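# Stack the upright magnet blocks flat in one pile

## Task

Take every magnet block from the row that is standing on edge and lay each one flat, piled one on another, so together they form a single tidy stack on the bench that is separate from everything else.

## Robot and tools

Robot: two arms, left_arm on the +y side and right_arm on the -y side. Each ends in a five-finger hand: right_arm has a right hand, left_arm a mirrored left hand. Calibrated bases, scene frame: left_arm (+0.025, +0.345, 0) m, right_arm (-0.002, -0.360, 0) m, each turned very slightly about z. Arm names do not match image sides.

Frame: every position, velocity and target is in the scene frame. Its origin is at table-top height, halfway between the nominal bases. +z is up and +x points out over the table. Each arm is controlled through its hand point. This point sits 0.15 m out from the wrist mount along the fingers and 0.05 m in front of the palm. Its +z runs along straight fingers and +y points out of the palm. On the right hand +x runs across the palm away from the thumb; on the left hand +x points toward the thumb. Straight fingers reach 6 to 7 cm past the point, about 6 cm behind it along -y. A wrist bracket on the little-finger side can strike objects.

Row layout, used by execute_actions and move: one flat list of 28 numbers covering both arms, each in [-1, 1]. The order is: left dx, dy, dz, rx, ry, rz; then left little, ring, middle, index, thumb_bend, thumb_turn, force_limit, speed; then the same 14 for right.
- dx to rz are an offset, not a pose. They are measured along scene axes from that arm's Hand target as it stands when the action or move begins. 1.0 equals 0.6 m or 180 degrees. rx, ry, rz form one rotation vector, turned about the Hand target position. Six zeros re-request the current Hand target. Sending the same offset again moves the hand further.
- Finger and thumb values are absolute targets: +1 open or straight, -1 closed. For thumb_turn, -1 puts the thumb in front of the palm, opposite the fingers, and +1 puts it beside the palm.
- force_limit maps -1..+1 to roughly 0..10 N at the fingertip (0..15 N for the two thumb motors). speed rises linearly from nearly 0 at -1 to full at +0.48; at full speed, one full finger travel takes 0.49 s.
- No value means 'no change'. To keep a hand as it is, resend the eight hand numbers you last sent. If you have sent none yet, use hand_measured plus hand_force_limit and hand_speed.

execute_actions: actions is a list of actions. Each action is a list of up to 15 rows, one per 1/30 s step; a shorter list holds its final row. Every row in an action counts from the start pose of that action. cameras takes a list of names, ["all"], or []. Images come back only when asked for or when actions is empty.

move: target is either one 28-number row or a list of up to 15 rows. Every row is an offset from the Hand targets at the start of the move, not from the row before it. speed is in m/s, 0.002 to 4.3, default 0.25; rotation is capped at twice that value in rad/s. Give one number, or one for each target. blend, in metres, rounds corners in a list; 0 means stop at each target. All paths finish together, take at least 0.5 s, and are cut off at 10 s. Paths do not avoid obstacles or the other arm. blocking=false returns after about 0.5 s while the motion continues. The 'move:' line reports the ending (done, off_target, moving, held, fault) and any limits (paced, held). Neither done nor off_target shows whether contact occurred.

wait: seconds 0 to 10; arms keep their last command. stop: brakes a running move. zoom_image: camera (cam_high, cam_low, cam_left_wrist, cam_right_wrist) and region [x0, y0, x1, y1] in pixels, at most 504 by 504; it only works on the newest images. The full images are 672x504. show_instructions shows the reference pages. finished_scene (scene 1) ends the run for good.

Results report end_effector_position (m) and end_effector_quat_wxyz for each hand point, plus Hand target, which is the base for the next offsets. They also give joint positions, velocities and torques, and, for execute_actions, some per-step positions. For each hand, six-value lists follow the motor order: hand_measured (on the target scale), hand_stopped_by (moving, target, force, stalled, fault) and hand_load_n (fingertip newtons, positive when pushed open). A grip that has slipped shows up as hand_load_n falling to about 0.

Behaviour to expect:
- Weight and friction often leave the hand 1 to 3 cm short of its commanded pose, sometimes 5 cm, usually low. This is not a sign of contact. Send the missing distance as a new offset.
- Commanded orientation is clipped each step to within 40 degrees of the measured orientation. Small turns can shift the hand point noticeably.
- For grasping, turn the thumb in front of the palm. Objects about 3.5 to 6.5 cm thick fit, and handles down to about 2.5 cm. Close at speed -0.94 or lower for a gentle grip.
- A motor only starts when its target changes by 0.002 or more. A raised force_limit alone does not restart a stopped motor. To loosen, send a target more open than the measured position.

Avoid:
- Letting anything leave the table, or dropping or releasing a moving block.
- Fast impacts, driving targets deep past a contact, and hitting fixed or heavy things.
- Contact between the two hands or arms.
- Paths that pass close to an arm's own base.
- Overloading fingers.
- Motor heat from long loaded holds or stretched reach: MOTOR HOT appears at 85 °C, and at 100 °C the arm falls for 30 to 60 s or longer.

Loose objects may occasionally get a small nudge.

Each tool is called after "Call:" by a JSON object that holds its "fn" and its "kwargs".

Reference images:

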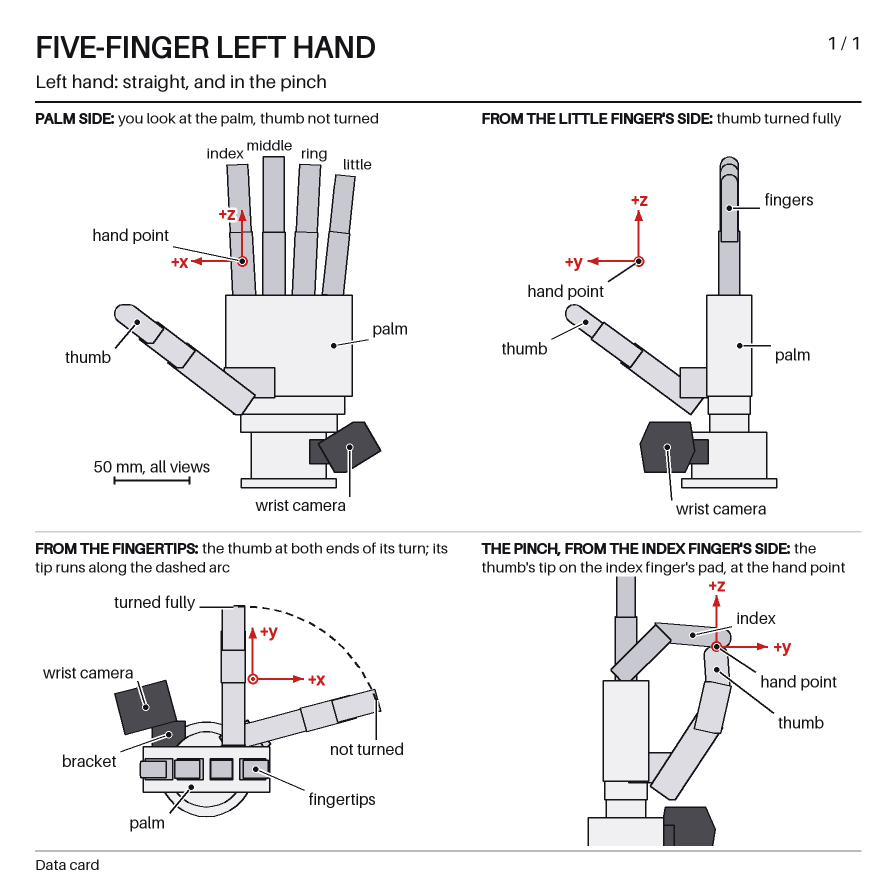

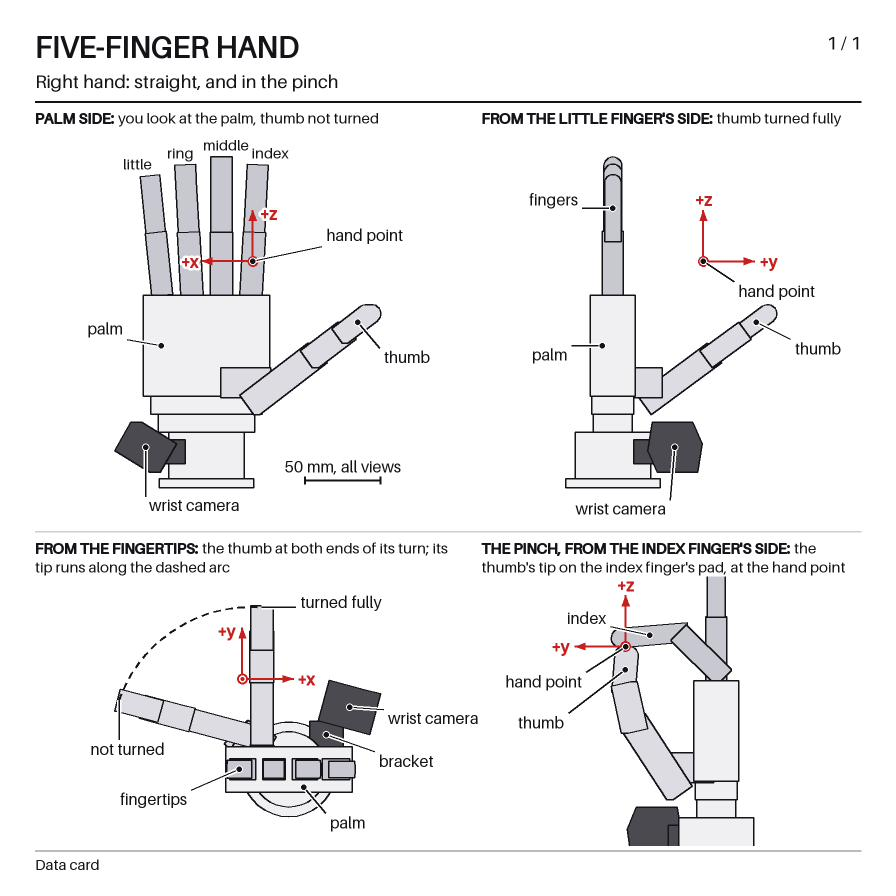

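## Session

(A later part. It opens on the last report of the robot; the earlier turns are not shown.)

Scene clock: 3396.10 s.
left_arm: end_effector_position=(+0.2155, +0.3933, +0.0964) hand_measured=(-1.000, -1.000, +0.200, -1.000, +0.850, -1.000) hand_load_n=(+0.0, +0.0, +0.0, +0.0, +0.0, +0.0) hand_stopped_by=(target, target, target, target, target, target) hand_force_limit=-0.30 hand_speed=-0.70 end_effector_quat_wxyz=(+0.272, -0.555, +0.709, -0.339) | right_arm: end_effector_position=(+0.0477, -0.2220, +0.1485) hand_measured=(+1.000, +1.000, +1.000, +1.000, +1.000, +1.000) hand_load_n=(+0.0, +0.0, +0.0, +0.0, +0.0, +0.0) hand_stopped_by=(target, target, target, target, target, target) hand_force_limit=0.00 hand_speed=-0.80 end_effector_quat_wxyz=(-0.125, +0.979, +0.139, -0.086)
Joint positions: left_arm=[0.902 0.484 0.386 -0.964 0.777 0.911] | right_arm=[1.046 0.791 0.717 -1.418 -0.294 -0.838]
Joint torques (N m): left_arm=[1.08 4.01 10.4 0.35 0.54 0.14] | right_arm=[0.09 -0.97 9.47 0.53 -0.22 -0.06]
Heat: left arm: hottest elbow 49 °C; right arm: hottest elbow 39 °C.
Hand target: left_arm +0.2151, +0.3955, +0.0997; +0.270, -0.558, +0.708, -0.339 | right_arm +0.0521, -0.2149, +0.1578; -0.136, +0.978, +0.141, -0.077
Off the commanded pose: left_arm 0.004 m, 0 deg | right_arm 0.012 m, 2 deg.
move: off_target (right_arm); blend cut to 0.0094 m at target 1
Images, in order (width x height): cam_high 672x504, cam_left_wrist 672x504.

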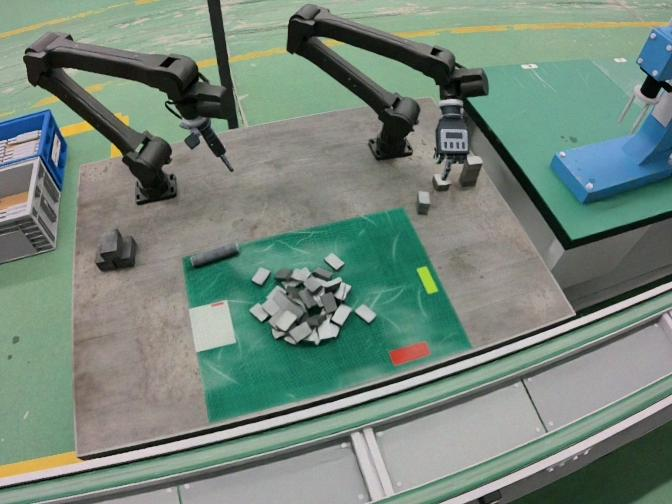

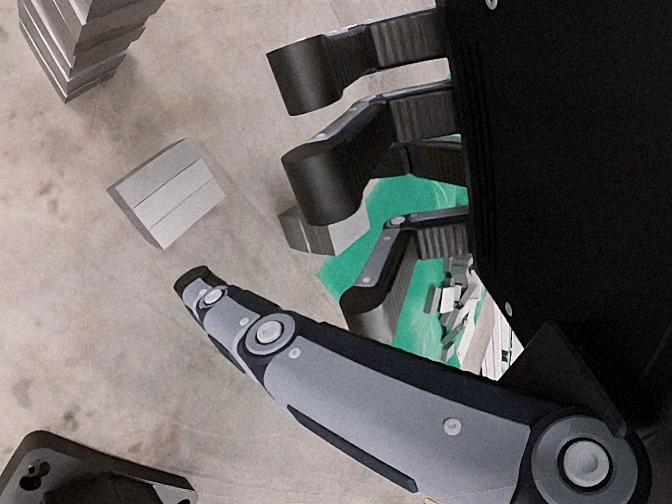

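Call:
{"fn": "move", "kwargs": {"target": [[0.005, 0.001, -0.085, 0, 0, 0, -1, -1, 0.2, -1, 0.85, -1, -0.3, -0.7, 0, 0, 0, 0, 0, 0, 1, 1, 1, 1, 1, 1, 0, -0.8]], "speed": 0.05, "cameras": ["cam_left_wrist", "cam_high"]}}

Call:
{"fn": "zoom_image", "kwargs": {"camera": "cam_left_wrist", "region": [60, 120, 380, 340]}}

Call:
{"fn": "zoom_image", "kwargs": {"camera": "cam_high", "region": [390, 130, 490, 230]}}

Scene clock: 3424.23 s.
left_arm: end_effector_position=(+0.2162, +0.3943, +0.0499) hand_measured=(-1.000, -1.000, +0.200, -1.000, +0.850, -1.000) hand_load_n=(+0.0, +0.0, +0.0, +0.0, +0.0, +0.0) hand_stopped_by=(target, target, target, target, target, target) hand_force_limit=-0.30 hand_speed=-0.70 end_effector_quat_wxyz=(+0.269, -0.557, +0.709, -0.339) | right_arm: end_effector_position=(+0.0477, -0.2220, +0.1485) hand_measured=(+1.000, +1.000, +1.000, +1.000, +1.000, +1.000) hand_load_n=(+0.0, +0.0, +0.0, +0.0, +0.0, +0.0) hand_stopped_by=(target, target, target, target, target, target) hand_force_limit=0.00 hand_speed=-0.80 end_effector_quat_wxyz=(-0.125, +0.979, +0.139, -0.086)
Joint positions: left_arm=[0.902 0.543 0.275 -0.802 0.777 0.911] | right_arm=[1.046 0.791 0.717 -1.418 -0.294 -0.838]
Joint torques (N m): left_arm=[0.15 3.66 8.94 1.51 0.38 0.02] | right_arm=[0.09 -0.97 9.46 0.53 -0.21 -0.05]
Heat: left arm: hottest elbow 45 °C; right arm: hottest elbow 39 °C.
Hand target: left_arm +0.2181, +0.3960, +0.0487; +0.270, -0.558, +0.708, -0.339 | right_arm +0.0521, -0.2149, +0.1578; -0.136, +0.978, +0.141, -0.077
Off the commanded pose: left_arm 0.003 m, 0 deg | right_arm 0.012 m, 2 deg.
move: off_target (right_arm)
Images, in order (width x height): cam_high 672x504, cam_left_wrist 672x504.

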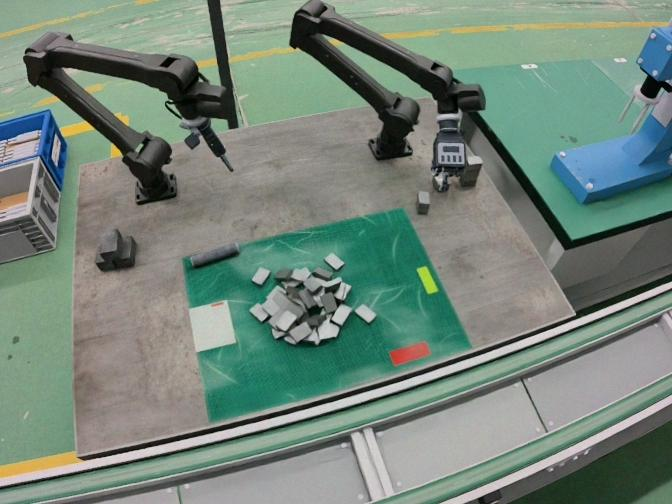

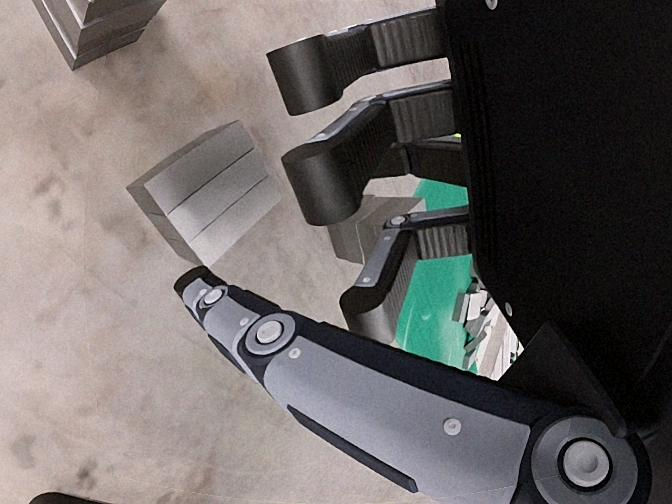

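Scaled by 1.575 from the camera's 672x504 image, which has a finer 960x720 frame.

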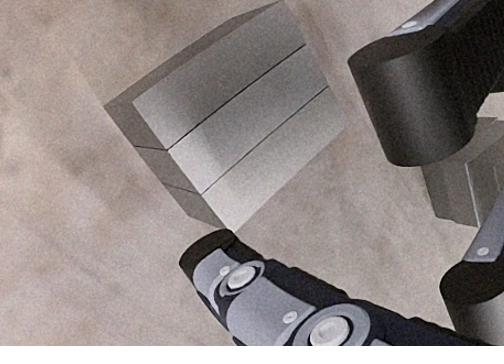

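Scaled by 5.040 from the camera's 672x504 image, which has a finer 960x720 frame.

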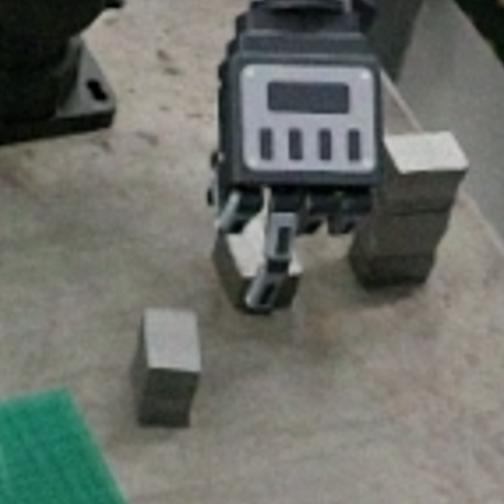

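Call:
{"fn": "move", "kwargs": {"target": [[0.002, 0.0, -0.030, 0, 0, 0, -1, -1, 0.2, -1, 0.85, -1, -0.3, -0.7, 0, 0, 0, 0, 0, 0, 1, 1, 1, 1, 1, 1, 0, -0.8]], "speed": 0.03, "cameras": ["cam_left_wrist", "cam_high"]}}

Call:
{"fn": "zoom_image", "kwargs": {"camera": "cam_left_wrist", "region": [60, 120, 380, 340]}}

Call:
{"fn": "zoom_image", "kwargs": {"camera": "cam_high", "region": [390, 130, 490, 230]}}

Scene clock: 3453.00 s.
left_arm: end_effector_position=(+0.2171, +0.3956, +0.0317) hand_measured=(-1.000, -1.000, +0.200, -1.000, +0.850, -1.000) hand_load_n=(+0.5, +0.0, +0.0, +0.0, +0.0, +0.0) hand_stopped_by=(target, target, target, target, target, target) hand_force_limit=-0.30 hand_speed=-0.70 end_effector_quat_wxyz=(+0.270, -0.558, +0.708, -0.338) | right_arm: end_effector_position=(+0.0477, -0.2220, +0.1485) hand_measured=(+1.000, +1.000, +1.000, +1.000, +1.000, +1.000) hand_load_n=(+0.0, +0.0, +0.0, +0.0, +0.0, -0.5) hand_stopped_by=(target, target, target, target, target, target) hand_force_limit=0.00 hand_speed=-0.80 end_effector_quat_wxyz=(-0.125, +0.979, +0.139, -0.086)
Joint positions: left_arm=[0.901 0.581 0.233 -0.717 0.774 0.905] | right_arm=[1.046 0.791 0.717 -1.418 -0.294 -0.838]
Joint torques (N m): left_arm=[-0.32 3.49 8.73 1.55 0.38 -0.01] | right_arm=[0.15 -1.03 9.47 0.53 -0.22 -0.05]
Heat: left arm: hottest elbow 43 °C; right arm: hottest elbow 39 °C.
Hand target: left_arm +0.2192, +0.3959, +0.0306; +0.270, -0.558, +0.708, -0.339 | right_arm +0.0521, -0.2149, +0.1578; -0.136, +0.978, +0.141, -0.077
Off the commanded pose: left_arm 0.002 m, 0 deg | right_arm 0.012 m, 2 deg.
move: off_target (right_arm)
Images, in order (width x height): cam_high 672x504, cam_left_wrist 672x504.

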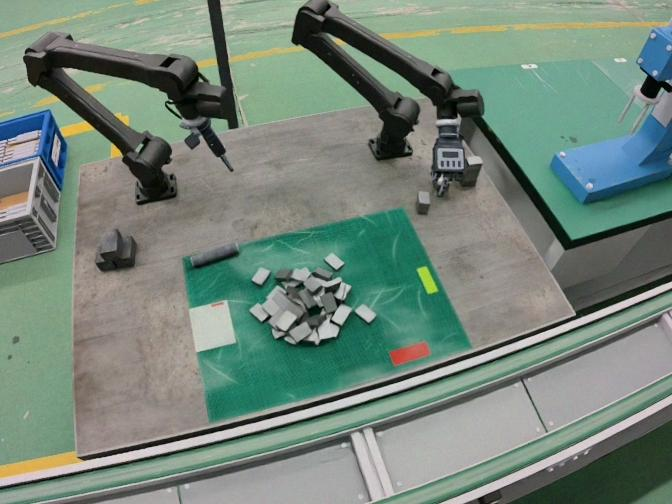

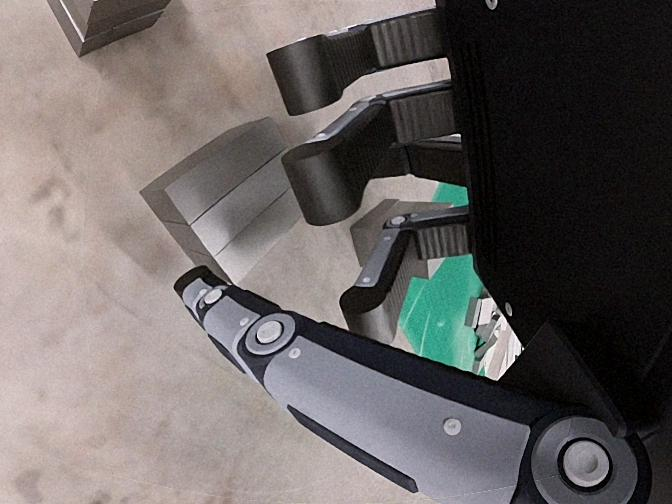

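Scaled by 1.575 from the camera's 672x504 image, which has a finer 960x720 frame.

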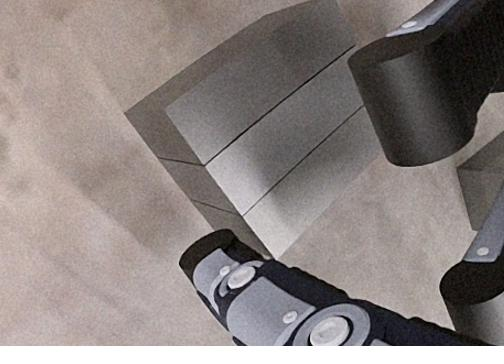

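Scaled by 5.040 from the camera's 672x504 image, which has a finer 960x720 frame.

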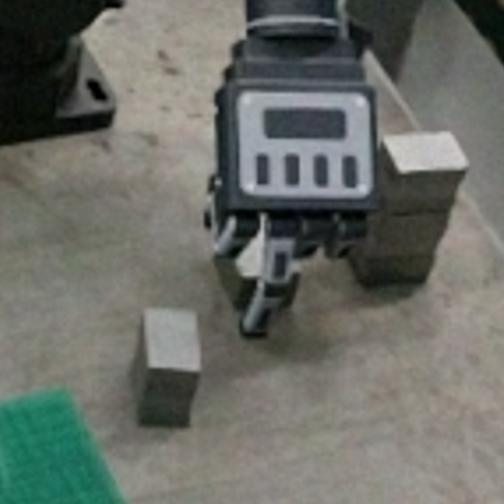

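Call:
{"fn": "move", "kwargs": {"target": [[-0.001, -0.010, -0.001, 0, 0, 0, -1, -1, 0.2, -1, 0.85, -1, -0.3, -0.7, 0, 0, 0, 0, 0, 0, 1, 1, 1, 1, 1, 1, 0, -0.8]], "speed": 0.02, "cameras": ["cam_left_wrist"]}}

Call:
{"fn": "zoom_image", "kwargs": {"camera": "cam_left_wrist", "region": [60, 120, 380, 340]}}

Scene clock: 3469.10 s.
left_arm: end_effector_position=(+0.2157, +0.3892, +0.0287) hand_measured=(-1.000, -1.000, +0.200, -1.000, +0.850, -1.000) hand_load_n=(+0.0, +0.0, +0.0, +0.0, +0.0, +0.0) hand_stopped_by=(target, target, target, target, target, target) hand_force_limit=-0.30 hand_speed=-0.70 end_effector_quat_wxyz=(+0.263, -0.562, +0.707, -0.339) | right_arm: end_effector_position=(+0.0477, -0.2220, +0.1485) hand_measured=(+1.000, +1.000, +1.000, +1.000, +1.000, +1.000) hand_load_n=(+0.0, +0.0, +0.0, -0.5, +0.0, +0.0) hand_stopped_by=(target, target, target, target, target, target) hand_force_limit=0.00 hand_speed=-0.80 end_effector_quat_wxyz=(-0.125, +0.979, +0.139, -0.086)
Joint positions: left_arm=[0.878 0.566 0.222 -0.716 0.761 0.875] | right_arm=[1.046 0.791 0.717 -1.418 -0.294 -0.838]
Joint torques (N m): left_arm=[-0.38 1.96 8.75 1.44 0.38 0] | right_arm=[0.21 -1.08 9.46 0.54 -0.22 -0.06]
Heat: left arm: hottest elbow 43 °C; right arm: hottest elbow 39 °C.
Hand target: left_arm +0.2187, +0.3901, +0.0302; +0.270, -0.558, +0.708, -0.339 | right_arm +0.0521, -0.2149, +0.1578; -0.136, +0.978, +0.141, -0.077
Off the commanded pose: left_arm 0.003 m, 1 deg | right_arm 0.012 m, 2 deg.
move: off_target (right_arm)
Images, in order (width x height): cam_left_wrist 672x504.

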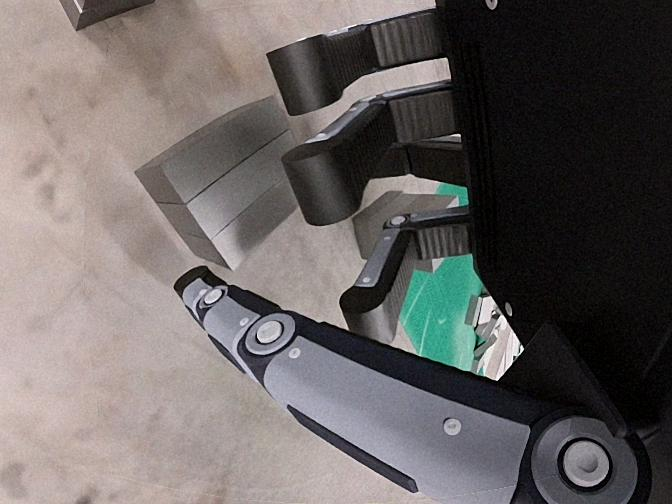

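Scaled by 1.575 from the camera's 672x504 image, which has a finer 960x720 frame.

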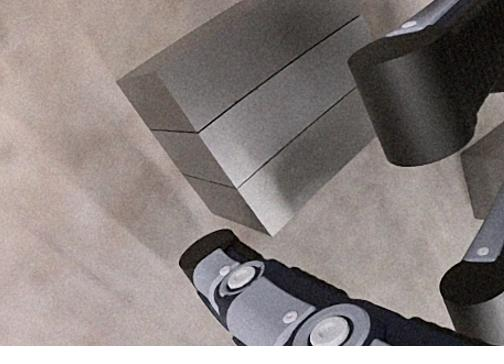

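Call:
{"fn": "move", "kwargs": {"target": [[0.004, 0.0085, 0.006, 0, 0, 0, -1, -1, 0.2, -1, 0.85, -1, -0.3, -0.7, 0, 0, 0, 0, 0, 0, 1, 1, 1, 1, 1, 1, 0, -0.8]], "speed": 0.02, "cameras": ["cam_left_wrist"]}}

Call:
{"fn": "zoom_image", "kwargs": {"camera": "cam_left_wrist", "region": [60, 120, 380, 340]}}

Scene clock: 3482.13 s.
left_arm: end_effector_position=(+0.2153, +0.3887, +0.0278) hand_measured=(-1.000, -1.000, +0.200, -1.000, +0.850, -1.000) hand_load_n=(+0.0, +0.0, +0.0, +0.0, +0.0, +0.0) hand_stopped_by=(target, target, target, target, target, target) hand_force_limit=-0.30 hand_speed=-0.70 end_effector_quat_wxyz=(+0.260, -0.564, +0.706, -0.340) | right_arm: end_effector_position=(+0.0477, -0.2220, +0.1485) hand_measured=(+1.000, +1.000, +1.000, +1.000, +1.000, +1.000) hand_load_n=(+0.0, +0.0, +0.0, +0.0, +0.0, +0.0) hand_stopped_by=(target, target, target, target, target, target) hand_force_limit=0.00 hand_speed=-0.80 end_effector_quat_wxyz=(-0.125, +0.979, +0.139, -0.086)
Joint positions: left_arm=[0.878 0.573 0.222 -0.716 0.761 0.874] | right_arm=[1.046 0.791 0.717 -1.418 -0.294 -0.838]
Joint torques (N m): left_arm=[0.44 3.55 10.22 1.47 0.54 0.12] | right_arm=[0.15 -1.03 9.48 0.53 -0.22 -0.05]
Heat: left arm: hottest elbow 43 °C; right arm: hottest elbow 39 °C.
Hand target: left_arm +0.2211, +0.3952, +0.0338; +0.270, -0.558, +0.708, -0.339 | right_arm +0.0521, -0.2149, +0.1578; -0.136, +0.978, +0.141, -0.077
Off the commanded pose: left_arm 0.011 m, 1 deg | right_arm 0.012 m, 2 deg.
move: off_target (left_arm, right_arm)
Images, in order (width x height): cam_left_wrist 672x504.

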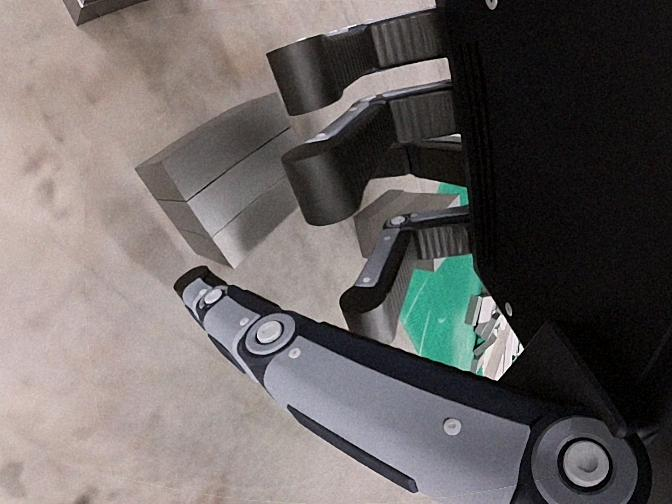

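Scaled by 1.575 from the camera's 672x504 image, which has a finer 960x720 frame.

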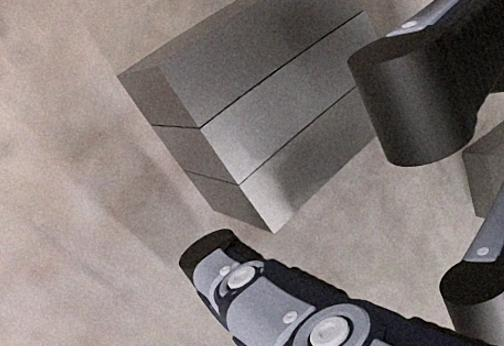

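Call:
{"fn": "move", "kwargs": {"target": [[0.003, 0.004, 0.006, 0, 0, 0, -1, -1, 0.2, -1, 0.85, -1, -0.3, -0.7, 0, 0, 0, 0, 0, 0, 1, 1, 1, 1, 1, 1, 0, -0.8]], "speed": 0.02, "cameras": ["cam_left_wrist"]}}

Call:
{"fn": "zoom_image", "kwargs": {"camera": "cam_left_wrist", "region": [60, 120, 380, 340]}}

Scene clock: 3491.20 s.
left_arm: end_effector_position=(+0.2147, +0.3878, +0.0265) hand_measured=(-1.000, -1.000, +0.200, -1.000, +0.850, -1.000) hand_load_n=(+0.0, +0.0, +0.0, +0.0, +0.0, +0.0) hand_stopped_by=(target, target, target, target, target, target) hand_force_limit=-0.30 hand_speed=-0.70 end_effector_quat_wxyz=(+0.255, -0.566, +0.706, -0.341) | right_arm: end_effector_position=(+0.0477, -0.2220, +0.1485) hand_measured=(+1.000, +1.000, +1.000, +1.000, +1.000, +1.000) hand_load_n=(+0.0, +0.0, +0.0, +0.0, +0.0, +0.0) hand_stopped_by=(target, target, target, target, target, target) hand_force_limit=0.00 hand_speed=-0.80 end_effector_quat_wxyz=(-0.125, +0.979, +0.139, -0.086)
Joint positions: left_arm=[0.878 0.583 0.222 -0.716 0.762 0.875] | right_arm=[1.046 0.791 0.717 -1.418 -0.294 -0.838]
Joint torques (N m): left_arm=[0.56 3.55 11.23 1.29 0.54 0.12] | right_arm=[0.15 -0.97 9.47 0.55 -0.22 -0.05]
Heat: left arm: hottest elbow 43 °C; right arm: hottest elbow 39 °C.
Hand target: left_arm +0.2229, +0.3976, +0.0373; +0.270, -0.558, +0.708, -0.339 | right_arm +0.0521, -0.2149, +0.1578; -0.136, +0.978, +0.141, -0.077
Off the commanded pose: left_arm 0.017 m, 2 deg | right_arm 0.012 m, 2 deg.
move: off_target (left_arm, right_arm)
Images, in order (width x height): cam_left_wrist 672x504.

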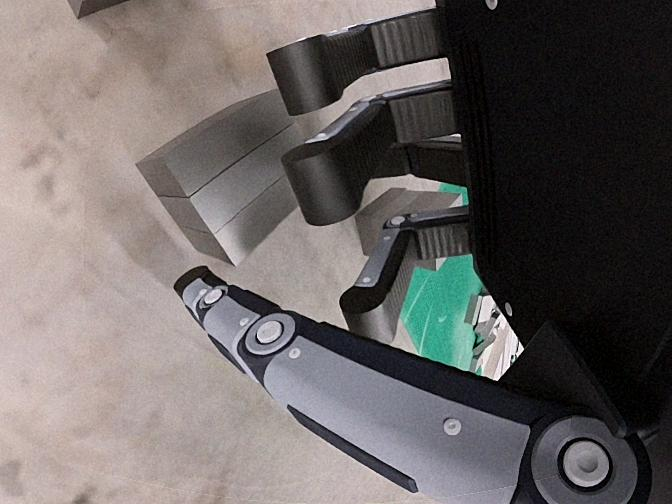

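Scaled by 1.575 from the camera's 672x504 image, which has a finer 960x720 frame.

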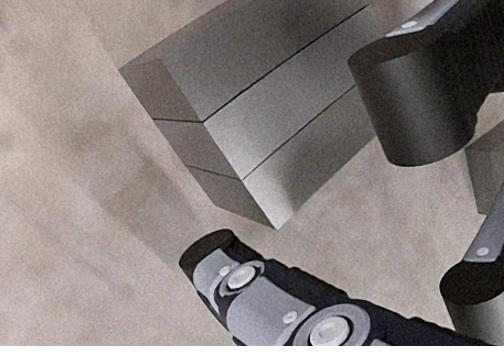

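Call:
{"fn": "move", "kwargs": {"target": [[0.0, -0.006, 0.08, 0, 0, 0, -1, -1, 0.2, -1, 0.85, -1, -0.3, -0.7, 0, 0, 0, 0, 0, 0, 1, 1, 1, 1, 1, 1, 0, -0.8], [-0.002, -0.007, -0.009, 0, 0, 0, -1, -1, 0.2, -1, 0.85, -1, -0.3, -0.7, 0, 0, 0, 0, 0, 0, 1, 1, 1, 1, 1, 1, 0, -0.8]], "speed": 0.06, "cameras": ["cam_left_wrist"]}}

Call:
{"fn": "zoom_image", "kwargs": {"camera": "cam_left_wrist", "region": [60, 120, 380, 340]}}

Scene clock: 3503.20 s.
left_arm: end_effector_position=(+0.2193, +0.3897, +0.0327) hand_measured=(-1.000, -1.000, +0.200, -1.000, +0.850, -1.000) hand_load_n=(+0.5, +0.0, +0.0, +0.5, +0.5, +0.5) hand_stopped_by=(target, target, target, target, target, target) hand_force_limit=-0.30 hand_speed=-0.70 end_effector_quat_wxyz=(+0.264, -0.560, +0.708, -0.340) | right_arm: end_effector_position=(+0.0477, -0.2220, +0.1485) hand_measured=(+1.000, +1.000, +1.000, +1.000, +1.000, +1.000) hand_load_n=(+0.0, +0.0, +0.0, +0.0, +0.0, -0.5) hand_stopped_by=(target, target, target, target, target, target) hand_force_limit=0.00 hand_speed=-0.80 end_effector_quat_wxyz=(-0.125, +0.979, +0.139, -0.086)
Joint positions: left_arm=[0.864 0.568 0.232 -0.709 0.758 0.861] | right_arm=[1.046 0.791 0.717 -1.418 -0.294 -0.838]
Joint torques (N m): left_arm=[0.67 3.6 8.84 1.69 0.47 0.11] | right_arm=[0.09 -0.97 9.46 0.54 -0.22 -0.05]
Heat: left arm: hottest elbow 43 °C; right arm: hottest elbow 39 °C.
Hand target: left_arm +0.2217, +0.3933, +0.0320; +0.270, -0.558, +0.708, -0.339 | right_arm +0.0521, -0.2149, +0.1578; -0.136, +0.978, +0.141, -0.077
Off the commanded pose: left_arm 0.004 m, 1 deg | right_arm 0.012 m, 2 deg.
move: off_target (right_arm)
Images, in order (width x height): cam_left_wrist 672x504.

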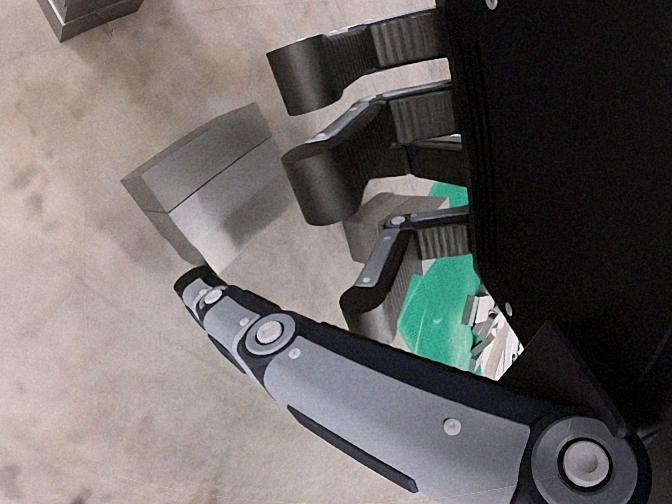

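Scaled by 1.575 from the camera's 672x504 image, which has a finer 960x720 frame.

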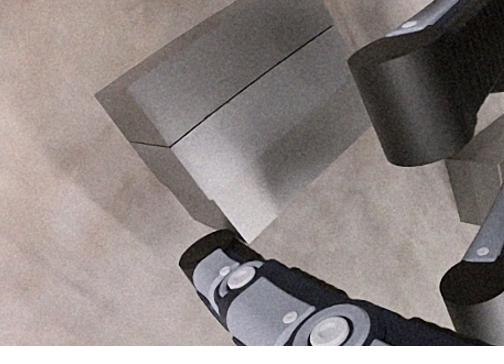

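Call:
{"fn": "move", "kwargs": {"target": [[0.0, 0.0, 0.0, 0, 0, 0, -1, -1, -0.5, -1, 0.85, -1, -0.3, -0.75, 0, 0, 0, 0, 0, 0, 1, 1, 1, 1, 1, 1, 0, -0.8]], "speed": 0.02, "cameras": ["cam_left_wrist", "cam_high"]}}

Call:
{"fn": "zoom_image", "kwargs": {"camera": "cam_left_wrist", "region": [60, 120, 380, 340]}}

Call:
{"fn": "zoom_image", "kwargs": {"camera": "cam_high", "region": [390, 130, 490, 230]}}

Scene clock: 3523.07 s.
left_arm: end_effector_position=(+0.2193, +0.3897, +0.0326) hand_measured=(-1.000, -1.000, -0.098, -1.000, +0.850, -1.000) hand_load_n=(+0.0, +0.0, +3.5, +0.0, +3.5, +1.0) hand_stopped_by=(target, target, force, target, target, target) hand_force_limit=-0.30 hand_speed=-0.75 end_effector_quat_wxyz=(+0.264, -0.560, +0.708, -0.340) | right_arm: end_effector_position=(+0.0477, -0.2220, +0.1485) hand_measured=(+1.000, +1.000, +1.000, +1.000, +1.000, +1.000) hand_load_n=(+0.0, +0.0, +0.0, +0.0, +0.0, +0.0) hand_stopped_by=(target, target, target, target, target, target) hand_force_limit=0.00 hand_speed=-0.80 end_effector_quat_wxyz=(-0.125, +0.979, +0.139, -0.086)
Joint positions: left_arm=[0.864 0.569 0.232 -0.709 0.758 0.861] | right_arm=[1.046 0.791 0.717 -1.418 -0.294 -0.838]
Joint torques (N m): left_arm=[0.62 3.49 8.84 1.68 0.46 0.11] | right_arm=[0.15 -1.03 9.47 0.54 -0.22 -0.05]
Heat: left arm: hottest elbow 43 °C; right arm: hottest elbow 39 °C.
Hand target: left_arm +0.2217, +0.3933, +0.0319; +0.270, -0.558, +0.708, -0.339 | right_arm +0.0521, -0.2149, +0.1578; -0.136, +0.978, +0.141, -0.077
Off the commanded pose: left_arm 0.004 m, 1 deg | right_arm 0.012 m, 2 deg.
move: off_target (right_arm)
Images, in order (width x height): cam_high 672x504, cam_left_wrist 672x504.

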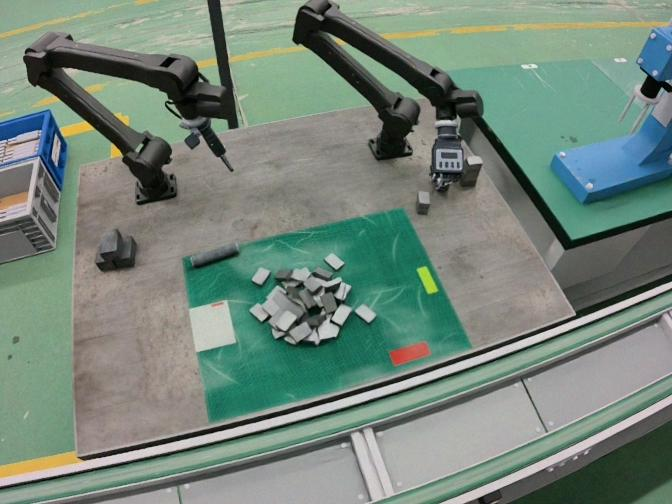

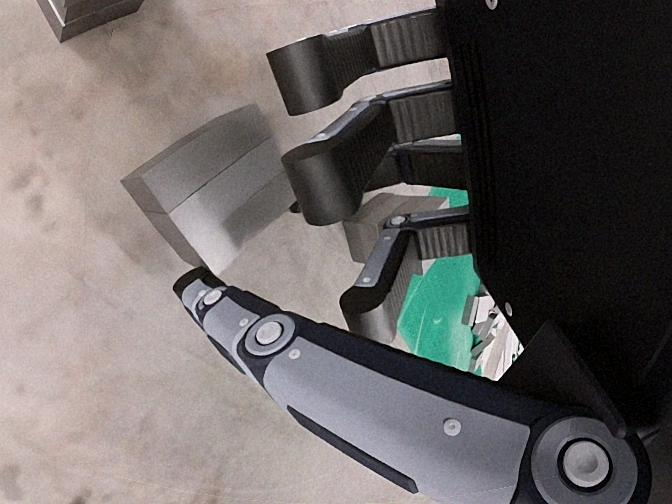

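Scaled by 1.575 from the camera's 672x504 image, which has a finer 960x720 frame.

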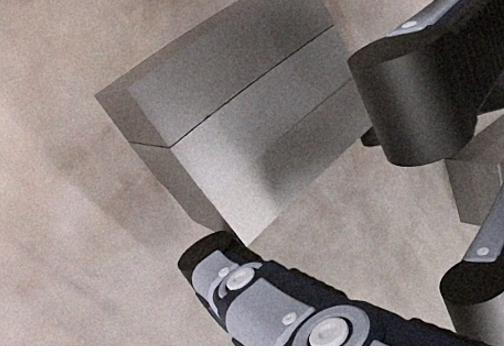

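Scaled by 5.040 from the camera's 672x504 image, which has a finer 960x720 frame.

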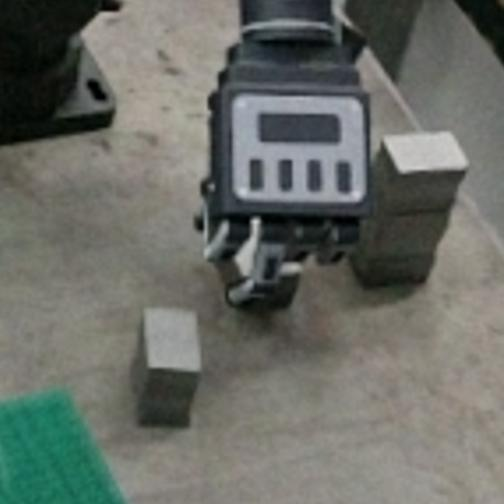

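Call:
{"fn": "move", "kwargs": {"target": [[0.0, -0.021, -0.001, 0, 0, 0, -1, -1, -0.5, -1, 0.85, -1, -0.3, -0.75, 0, 0, 0, 0, 0, 0, 1, 1, 1, 1, 1, 1, 0, -0.8]], "speed": 0.03, "cameras": ["cam_left_wrist", "cam_high"]}}

Call:
{"fn": "zoom_image", "kwargs": {"camera": "cam_left_wrist", "region": [60, 80, 380, 320]}}

Scene clock: 3530.47 s.
left_arm: end_effector_position=(+0.2192, +0.3802, +0.0308) hand_measured=(-1.000, -1.000, -0.098, -1.000, +0.850, -1.000) hand_load_n=(+0.0, +0.0, +3.0, +0.0, +3.5, +1.0) hand_stopped_by=(target, target, force, target, target, target) hand_force_limit=-0.30 hand_speed=-0.75 end_effector_quat_wxyz=(+0.263, -0.561, +0.707, -0.339) | right_arm: end_effector_position=(+0.0477, -0.2220, +0.1485) hand_measured=(+1.000, +1.000, +1.000, +1.000, +1.000, +1.000) hand_load_n=(+0.0, +0.0, +0.0, +0.0, +0.0, +0.0) hand_stopped_by=(target, target, target, target, target, target) hand_force_limit=0.00 hand_speed=-0.80 end_effector_quat_wxyz=(-0.125, +0.979, +0.139, -0.086)
Joint positions: left_arm=[0.813 0.517 0.213 -0.704 0.729 0.801] | right_arm=[1.046 0.791 0.717 -1.418 -0.294 -0.838]
Joint torques (N m): left_arm=[-0.38 2.2 8.7 1.55 0.29 0] | right_arm=[0.21 -0.97 9.47 0.53 -0.22 -0.05]
Heat: left arm: hottest elbow 43 °C; right arm: hottest elbow 39 °C.
Hand target: left_arm +0.2217, +0.3807, +0.0313; +0.270, -0.558, +0.708, -0.339 | right_arm +0.0521, -0.2149, +0.1578; -0.136, +0.978, +0.141, -0.077
Off the commanded pose: left_arm 0.003 m, 1 deg | right_arm 0.012 m, 2 deg.
move: off_target (right_arm)
Images, in order (width x height): cam_high 672x504, cam_left_wrist 672x504.

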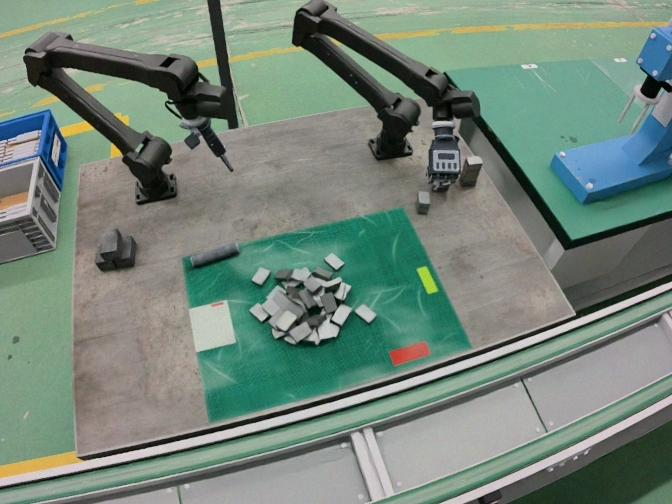

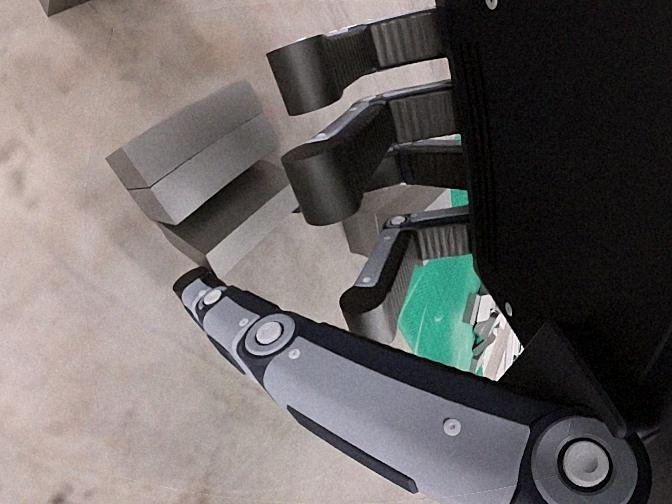

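Scaled by 1.575 from the camera's 672x504 image, which has a finer 960x720 frame.

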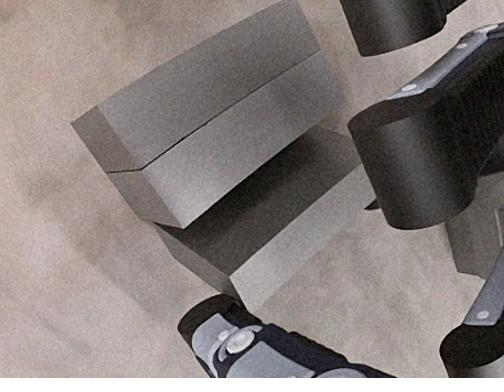

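Call:
{"fn": "move", "kwargs": {"target": [[0.0, 0.0, -0.006, 0, 0, 0, -1, -1, -0.5, -1, 0.85, -1, -0.3, -0.75, 0, 0, 0, 0, 0, 0, 1, 1, 1, 1, 1, 1, 0, -0.8], [0.0, -0.015, -0.006, 0, 0, 0, -1, -1, -0.5, -1, 0.85, -1, -0.3, -0.75, 0, 0, 0, 0, 0, 0, 1, 1, 1, 1, 1, 1, 0, -0.8]], "speed": 0.03, "cameras": ["cam_left_wrist", "cam_low"]}}

Call:
{"fn": "zoom_image", "kwargs": {"camera": "cam_left_wrist", "region": [60, 80, 380, 320]}}

Call:
{"fn": "zoom_image", "kwargs": {"camera": "cam_low", "region": [200, 150, 290, 240]}}

Scene clock: 3542.93 s.
left_arm: end_effector_position=(+0.2177, +0.3710, +0.0250) hand_measured=(-1.000, -1.000, -0.098, -1.000, +0.850, -1.000) hand_load_n=(+0.0, +0.0, +3.0, +0.0, +3.5, +1.0) hand_stopped_by=(target, target, force, target, target, target) hand_force_limit=-0.30 hand_speed=-0.75 end_effector_quat_wxyz=(+0.261, -0.563, +0.708, -0.338) | right_arm: end_effector_position=(+0.0477, -0.2220, +0.1485) hand_measured=(+1.000, +1.000, +1.000, +1.000, +1.000, +1.000) hand_load_n=(+0.0, -0.5, +0.0, +0.0, -0.5, +0.0) hand_stopped_by=(target, target, target, target, target, target) hand_force_limit=0.00 hand_speed=-0.80 end_effector_quat_wxyz=(-0.125, +0.979, +0.139, -0.086)
Joint positions: left_arm=[0.763 0.471 0.187 -0.693 0.697 0.747] | right_arm=[1.046 0.791 0.717 -1.418 -0.294 -0.838]
Joint torques (N m): left_arm=[-0.44 2.43 9.13 1.58 0.36 0] | right_arm=[0.15 -0.91 9.47 0.51 -0.21 -0.05]
Heat: left arm: hottest elbow 42 °C; right arm: hottest elbow 39 °C.
Hand target: left_arm +0.2217, +0.3717, +0.0277; +0.270, -0.558, +0.708, -0.339 | right_arm +0.0521, -0.2149, +0.1578; -0.136, +0.978, +0.141, -0.077
Off the commanded pose: left_arm 0.005 m, 1 deg | right_arm 0.012 m, 2 deg.
move: off_target (right_arm)
Images, in order (width x height): cam_low 672x504, cam_left_wrist 672x504.

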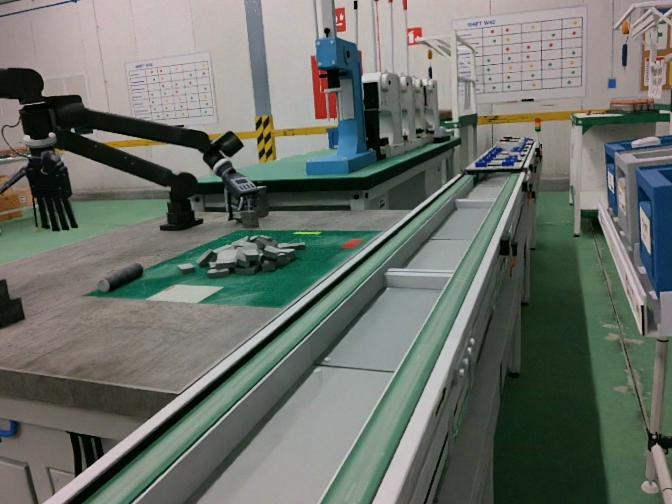

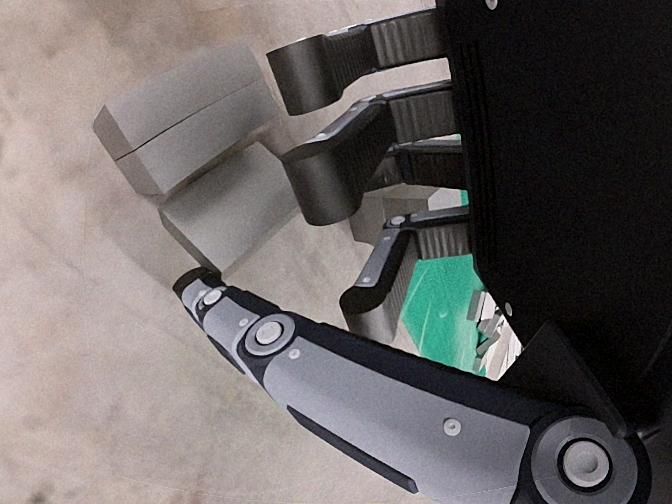

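Scaled by 1.575 from the camera's 672x504 image, which has a finer 960x720 frame.

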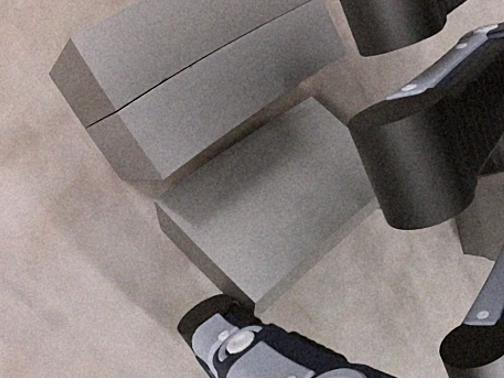

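Scaled by 5.600 from the camera's 672x504 image, which has a finer 960x720 frame.

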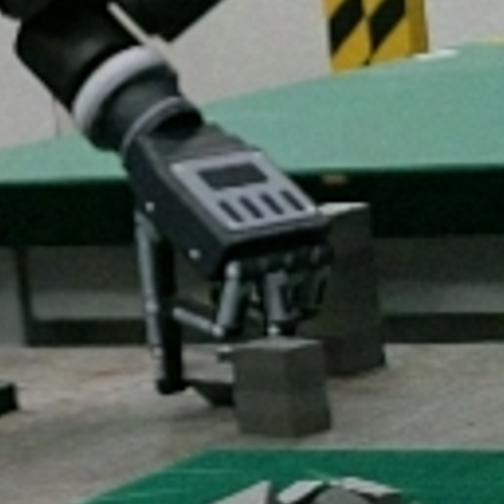

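Call:
{"fn": "move", "kwargs": {"target": [[0.0, -0.007, -0.0035, 0, 0, 0, -1, -1, -0.5, -1, 0.85, -1, -0.3, -0.75, 0, 0, 0, 0, 0, 0, 1, 1, 1, 1, 1, 1, 0, -0.8], [0.0, -0.0095, -0.009, 0, 0, 0, -1, -1, -0.5, -1, 0.85, -1, -0.3, -0.75, 0, 0, 0, 0, 0, 0, 1, 1, 1, 1, 1, 1, 0, -0.8]], "speed": 0.03, "cameras": ["cam_left_wrist", "cam_low"]}}

Call:
{"fn": "zoom_image", "kwargs": {"camera": "cam_left_wrist", "region": [60, 80, 380, 320]}}

Call:
{"fn": "zoom_image", "kwargs": {"camera": "cam_low", "region": [200, 150, 290, 240]}}

Scene clock: 3558.87 s.
left_arm: end_effector_position=(+0.2171, +0.3648, +0.0200) hand_measured=(-1.000, -1.000, -0.098, -1.000, +0.850, -1.000) hand_load_n=(+0.0, +0.0, +3.0, +0.0, +4.0, +1.0) hand_stopped_by=(target, target, force, target, target, target) hand_force_limit=-0.30 hand_speed=-0.75 end_effector_quat_wxyz=(+0.259, -0.564, +0.708, -0.338) | right_arm: end_effector_position=(+0.0477, -0.2220, +0.1485) hand_measured=(+1.000, +1.000, +1.000, +1.000, +1.000, +1.000) hand_load_n=(+0.0, +0.0, -0.5, +0.0, +0.0, +0.0) hand_stopped_by=(target, target, target, target, target, target) hand_force_limit=0.00 hand_speed=-0.80 end_effector_quat_wxyz=(-0.125, +0.979, +0.139, -0.086)
Joint positions: left_arm=[0.727 0.446 0.168 -0.679 0.676 0.709] | right_arm=[1.046 0.791 0.717 -1.418 -0.294 -0.838]
Joint torques (N m): left_arm=[-0.44 2.67 9.06 1.8 0.34 0] | right_arm=[0.15 -0.97 9.48 0.54 -0.21 -0.06]
Heat: left arm: hottest elbow 43 °C; right arm: hottest elbow 39 °C.
Hand target: left_arm +0.2217, +0.3659, +0.0223; +0.270, -0.558, +0.708, -0.339 | right_arm +0.0521, -0.2149, +0.1578; -0.136, +0.978, +0.141, -0.077
Off the commanded pose: left_arm 0.005 m, 1 deg | right_arm 0.012 m, 2 deg.
move: off_target (right_arm)
Images, in order (width x height): cam_low 672x504, cam_left_wrist 672x504.

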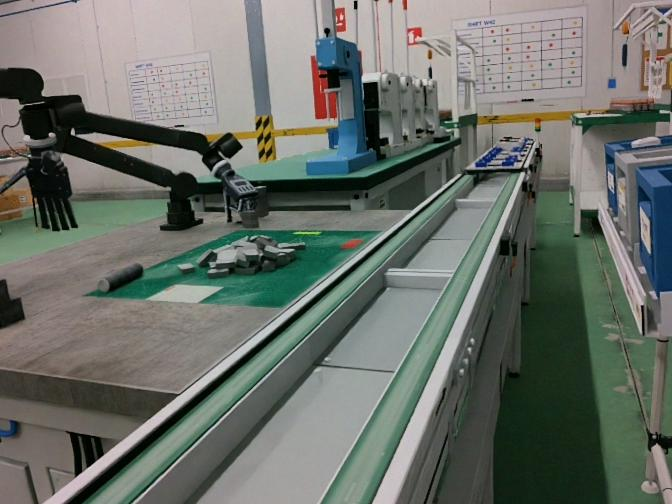

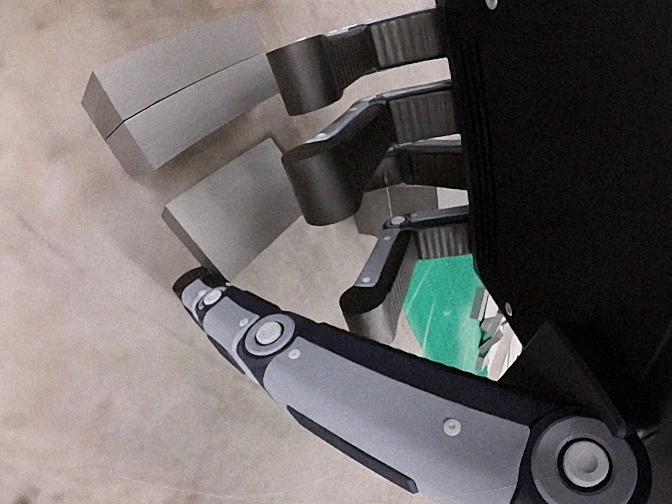

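Scaled by 1.575 from the camera's 672x504 image, which has a finer 960x720 frame.

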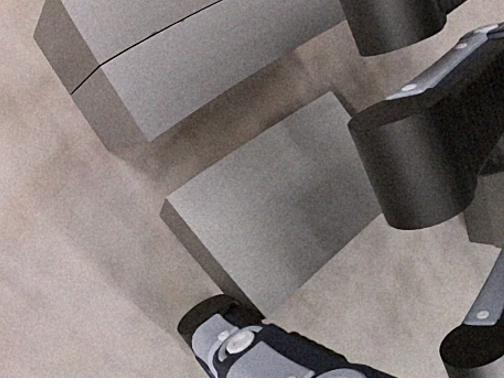

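Scaled by 5.600 from the camera's 672x504 image, which has a finer 960x720 frame.

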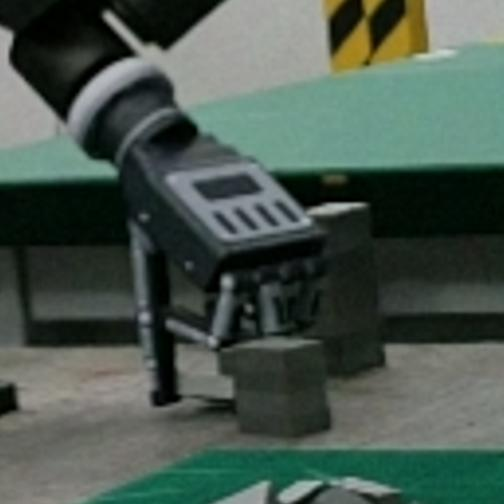

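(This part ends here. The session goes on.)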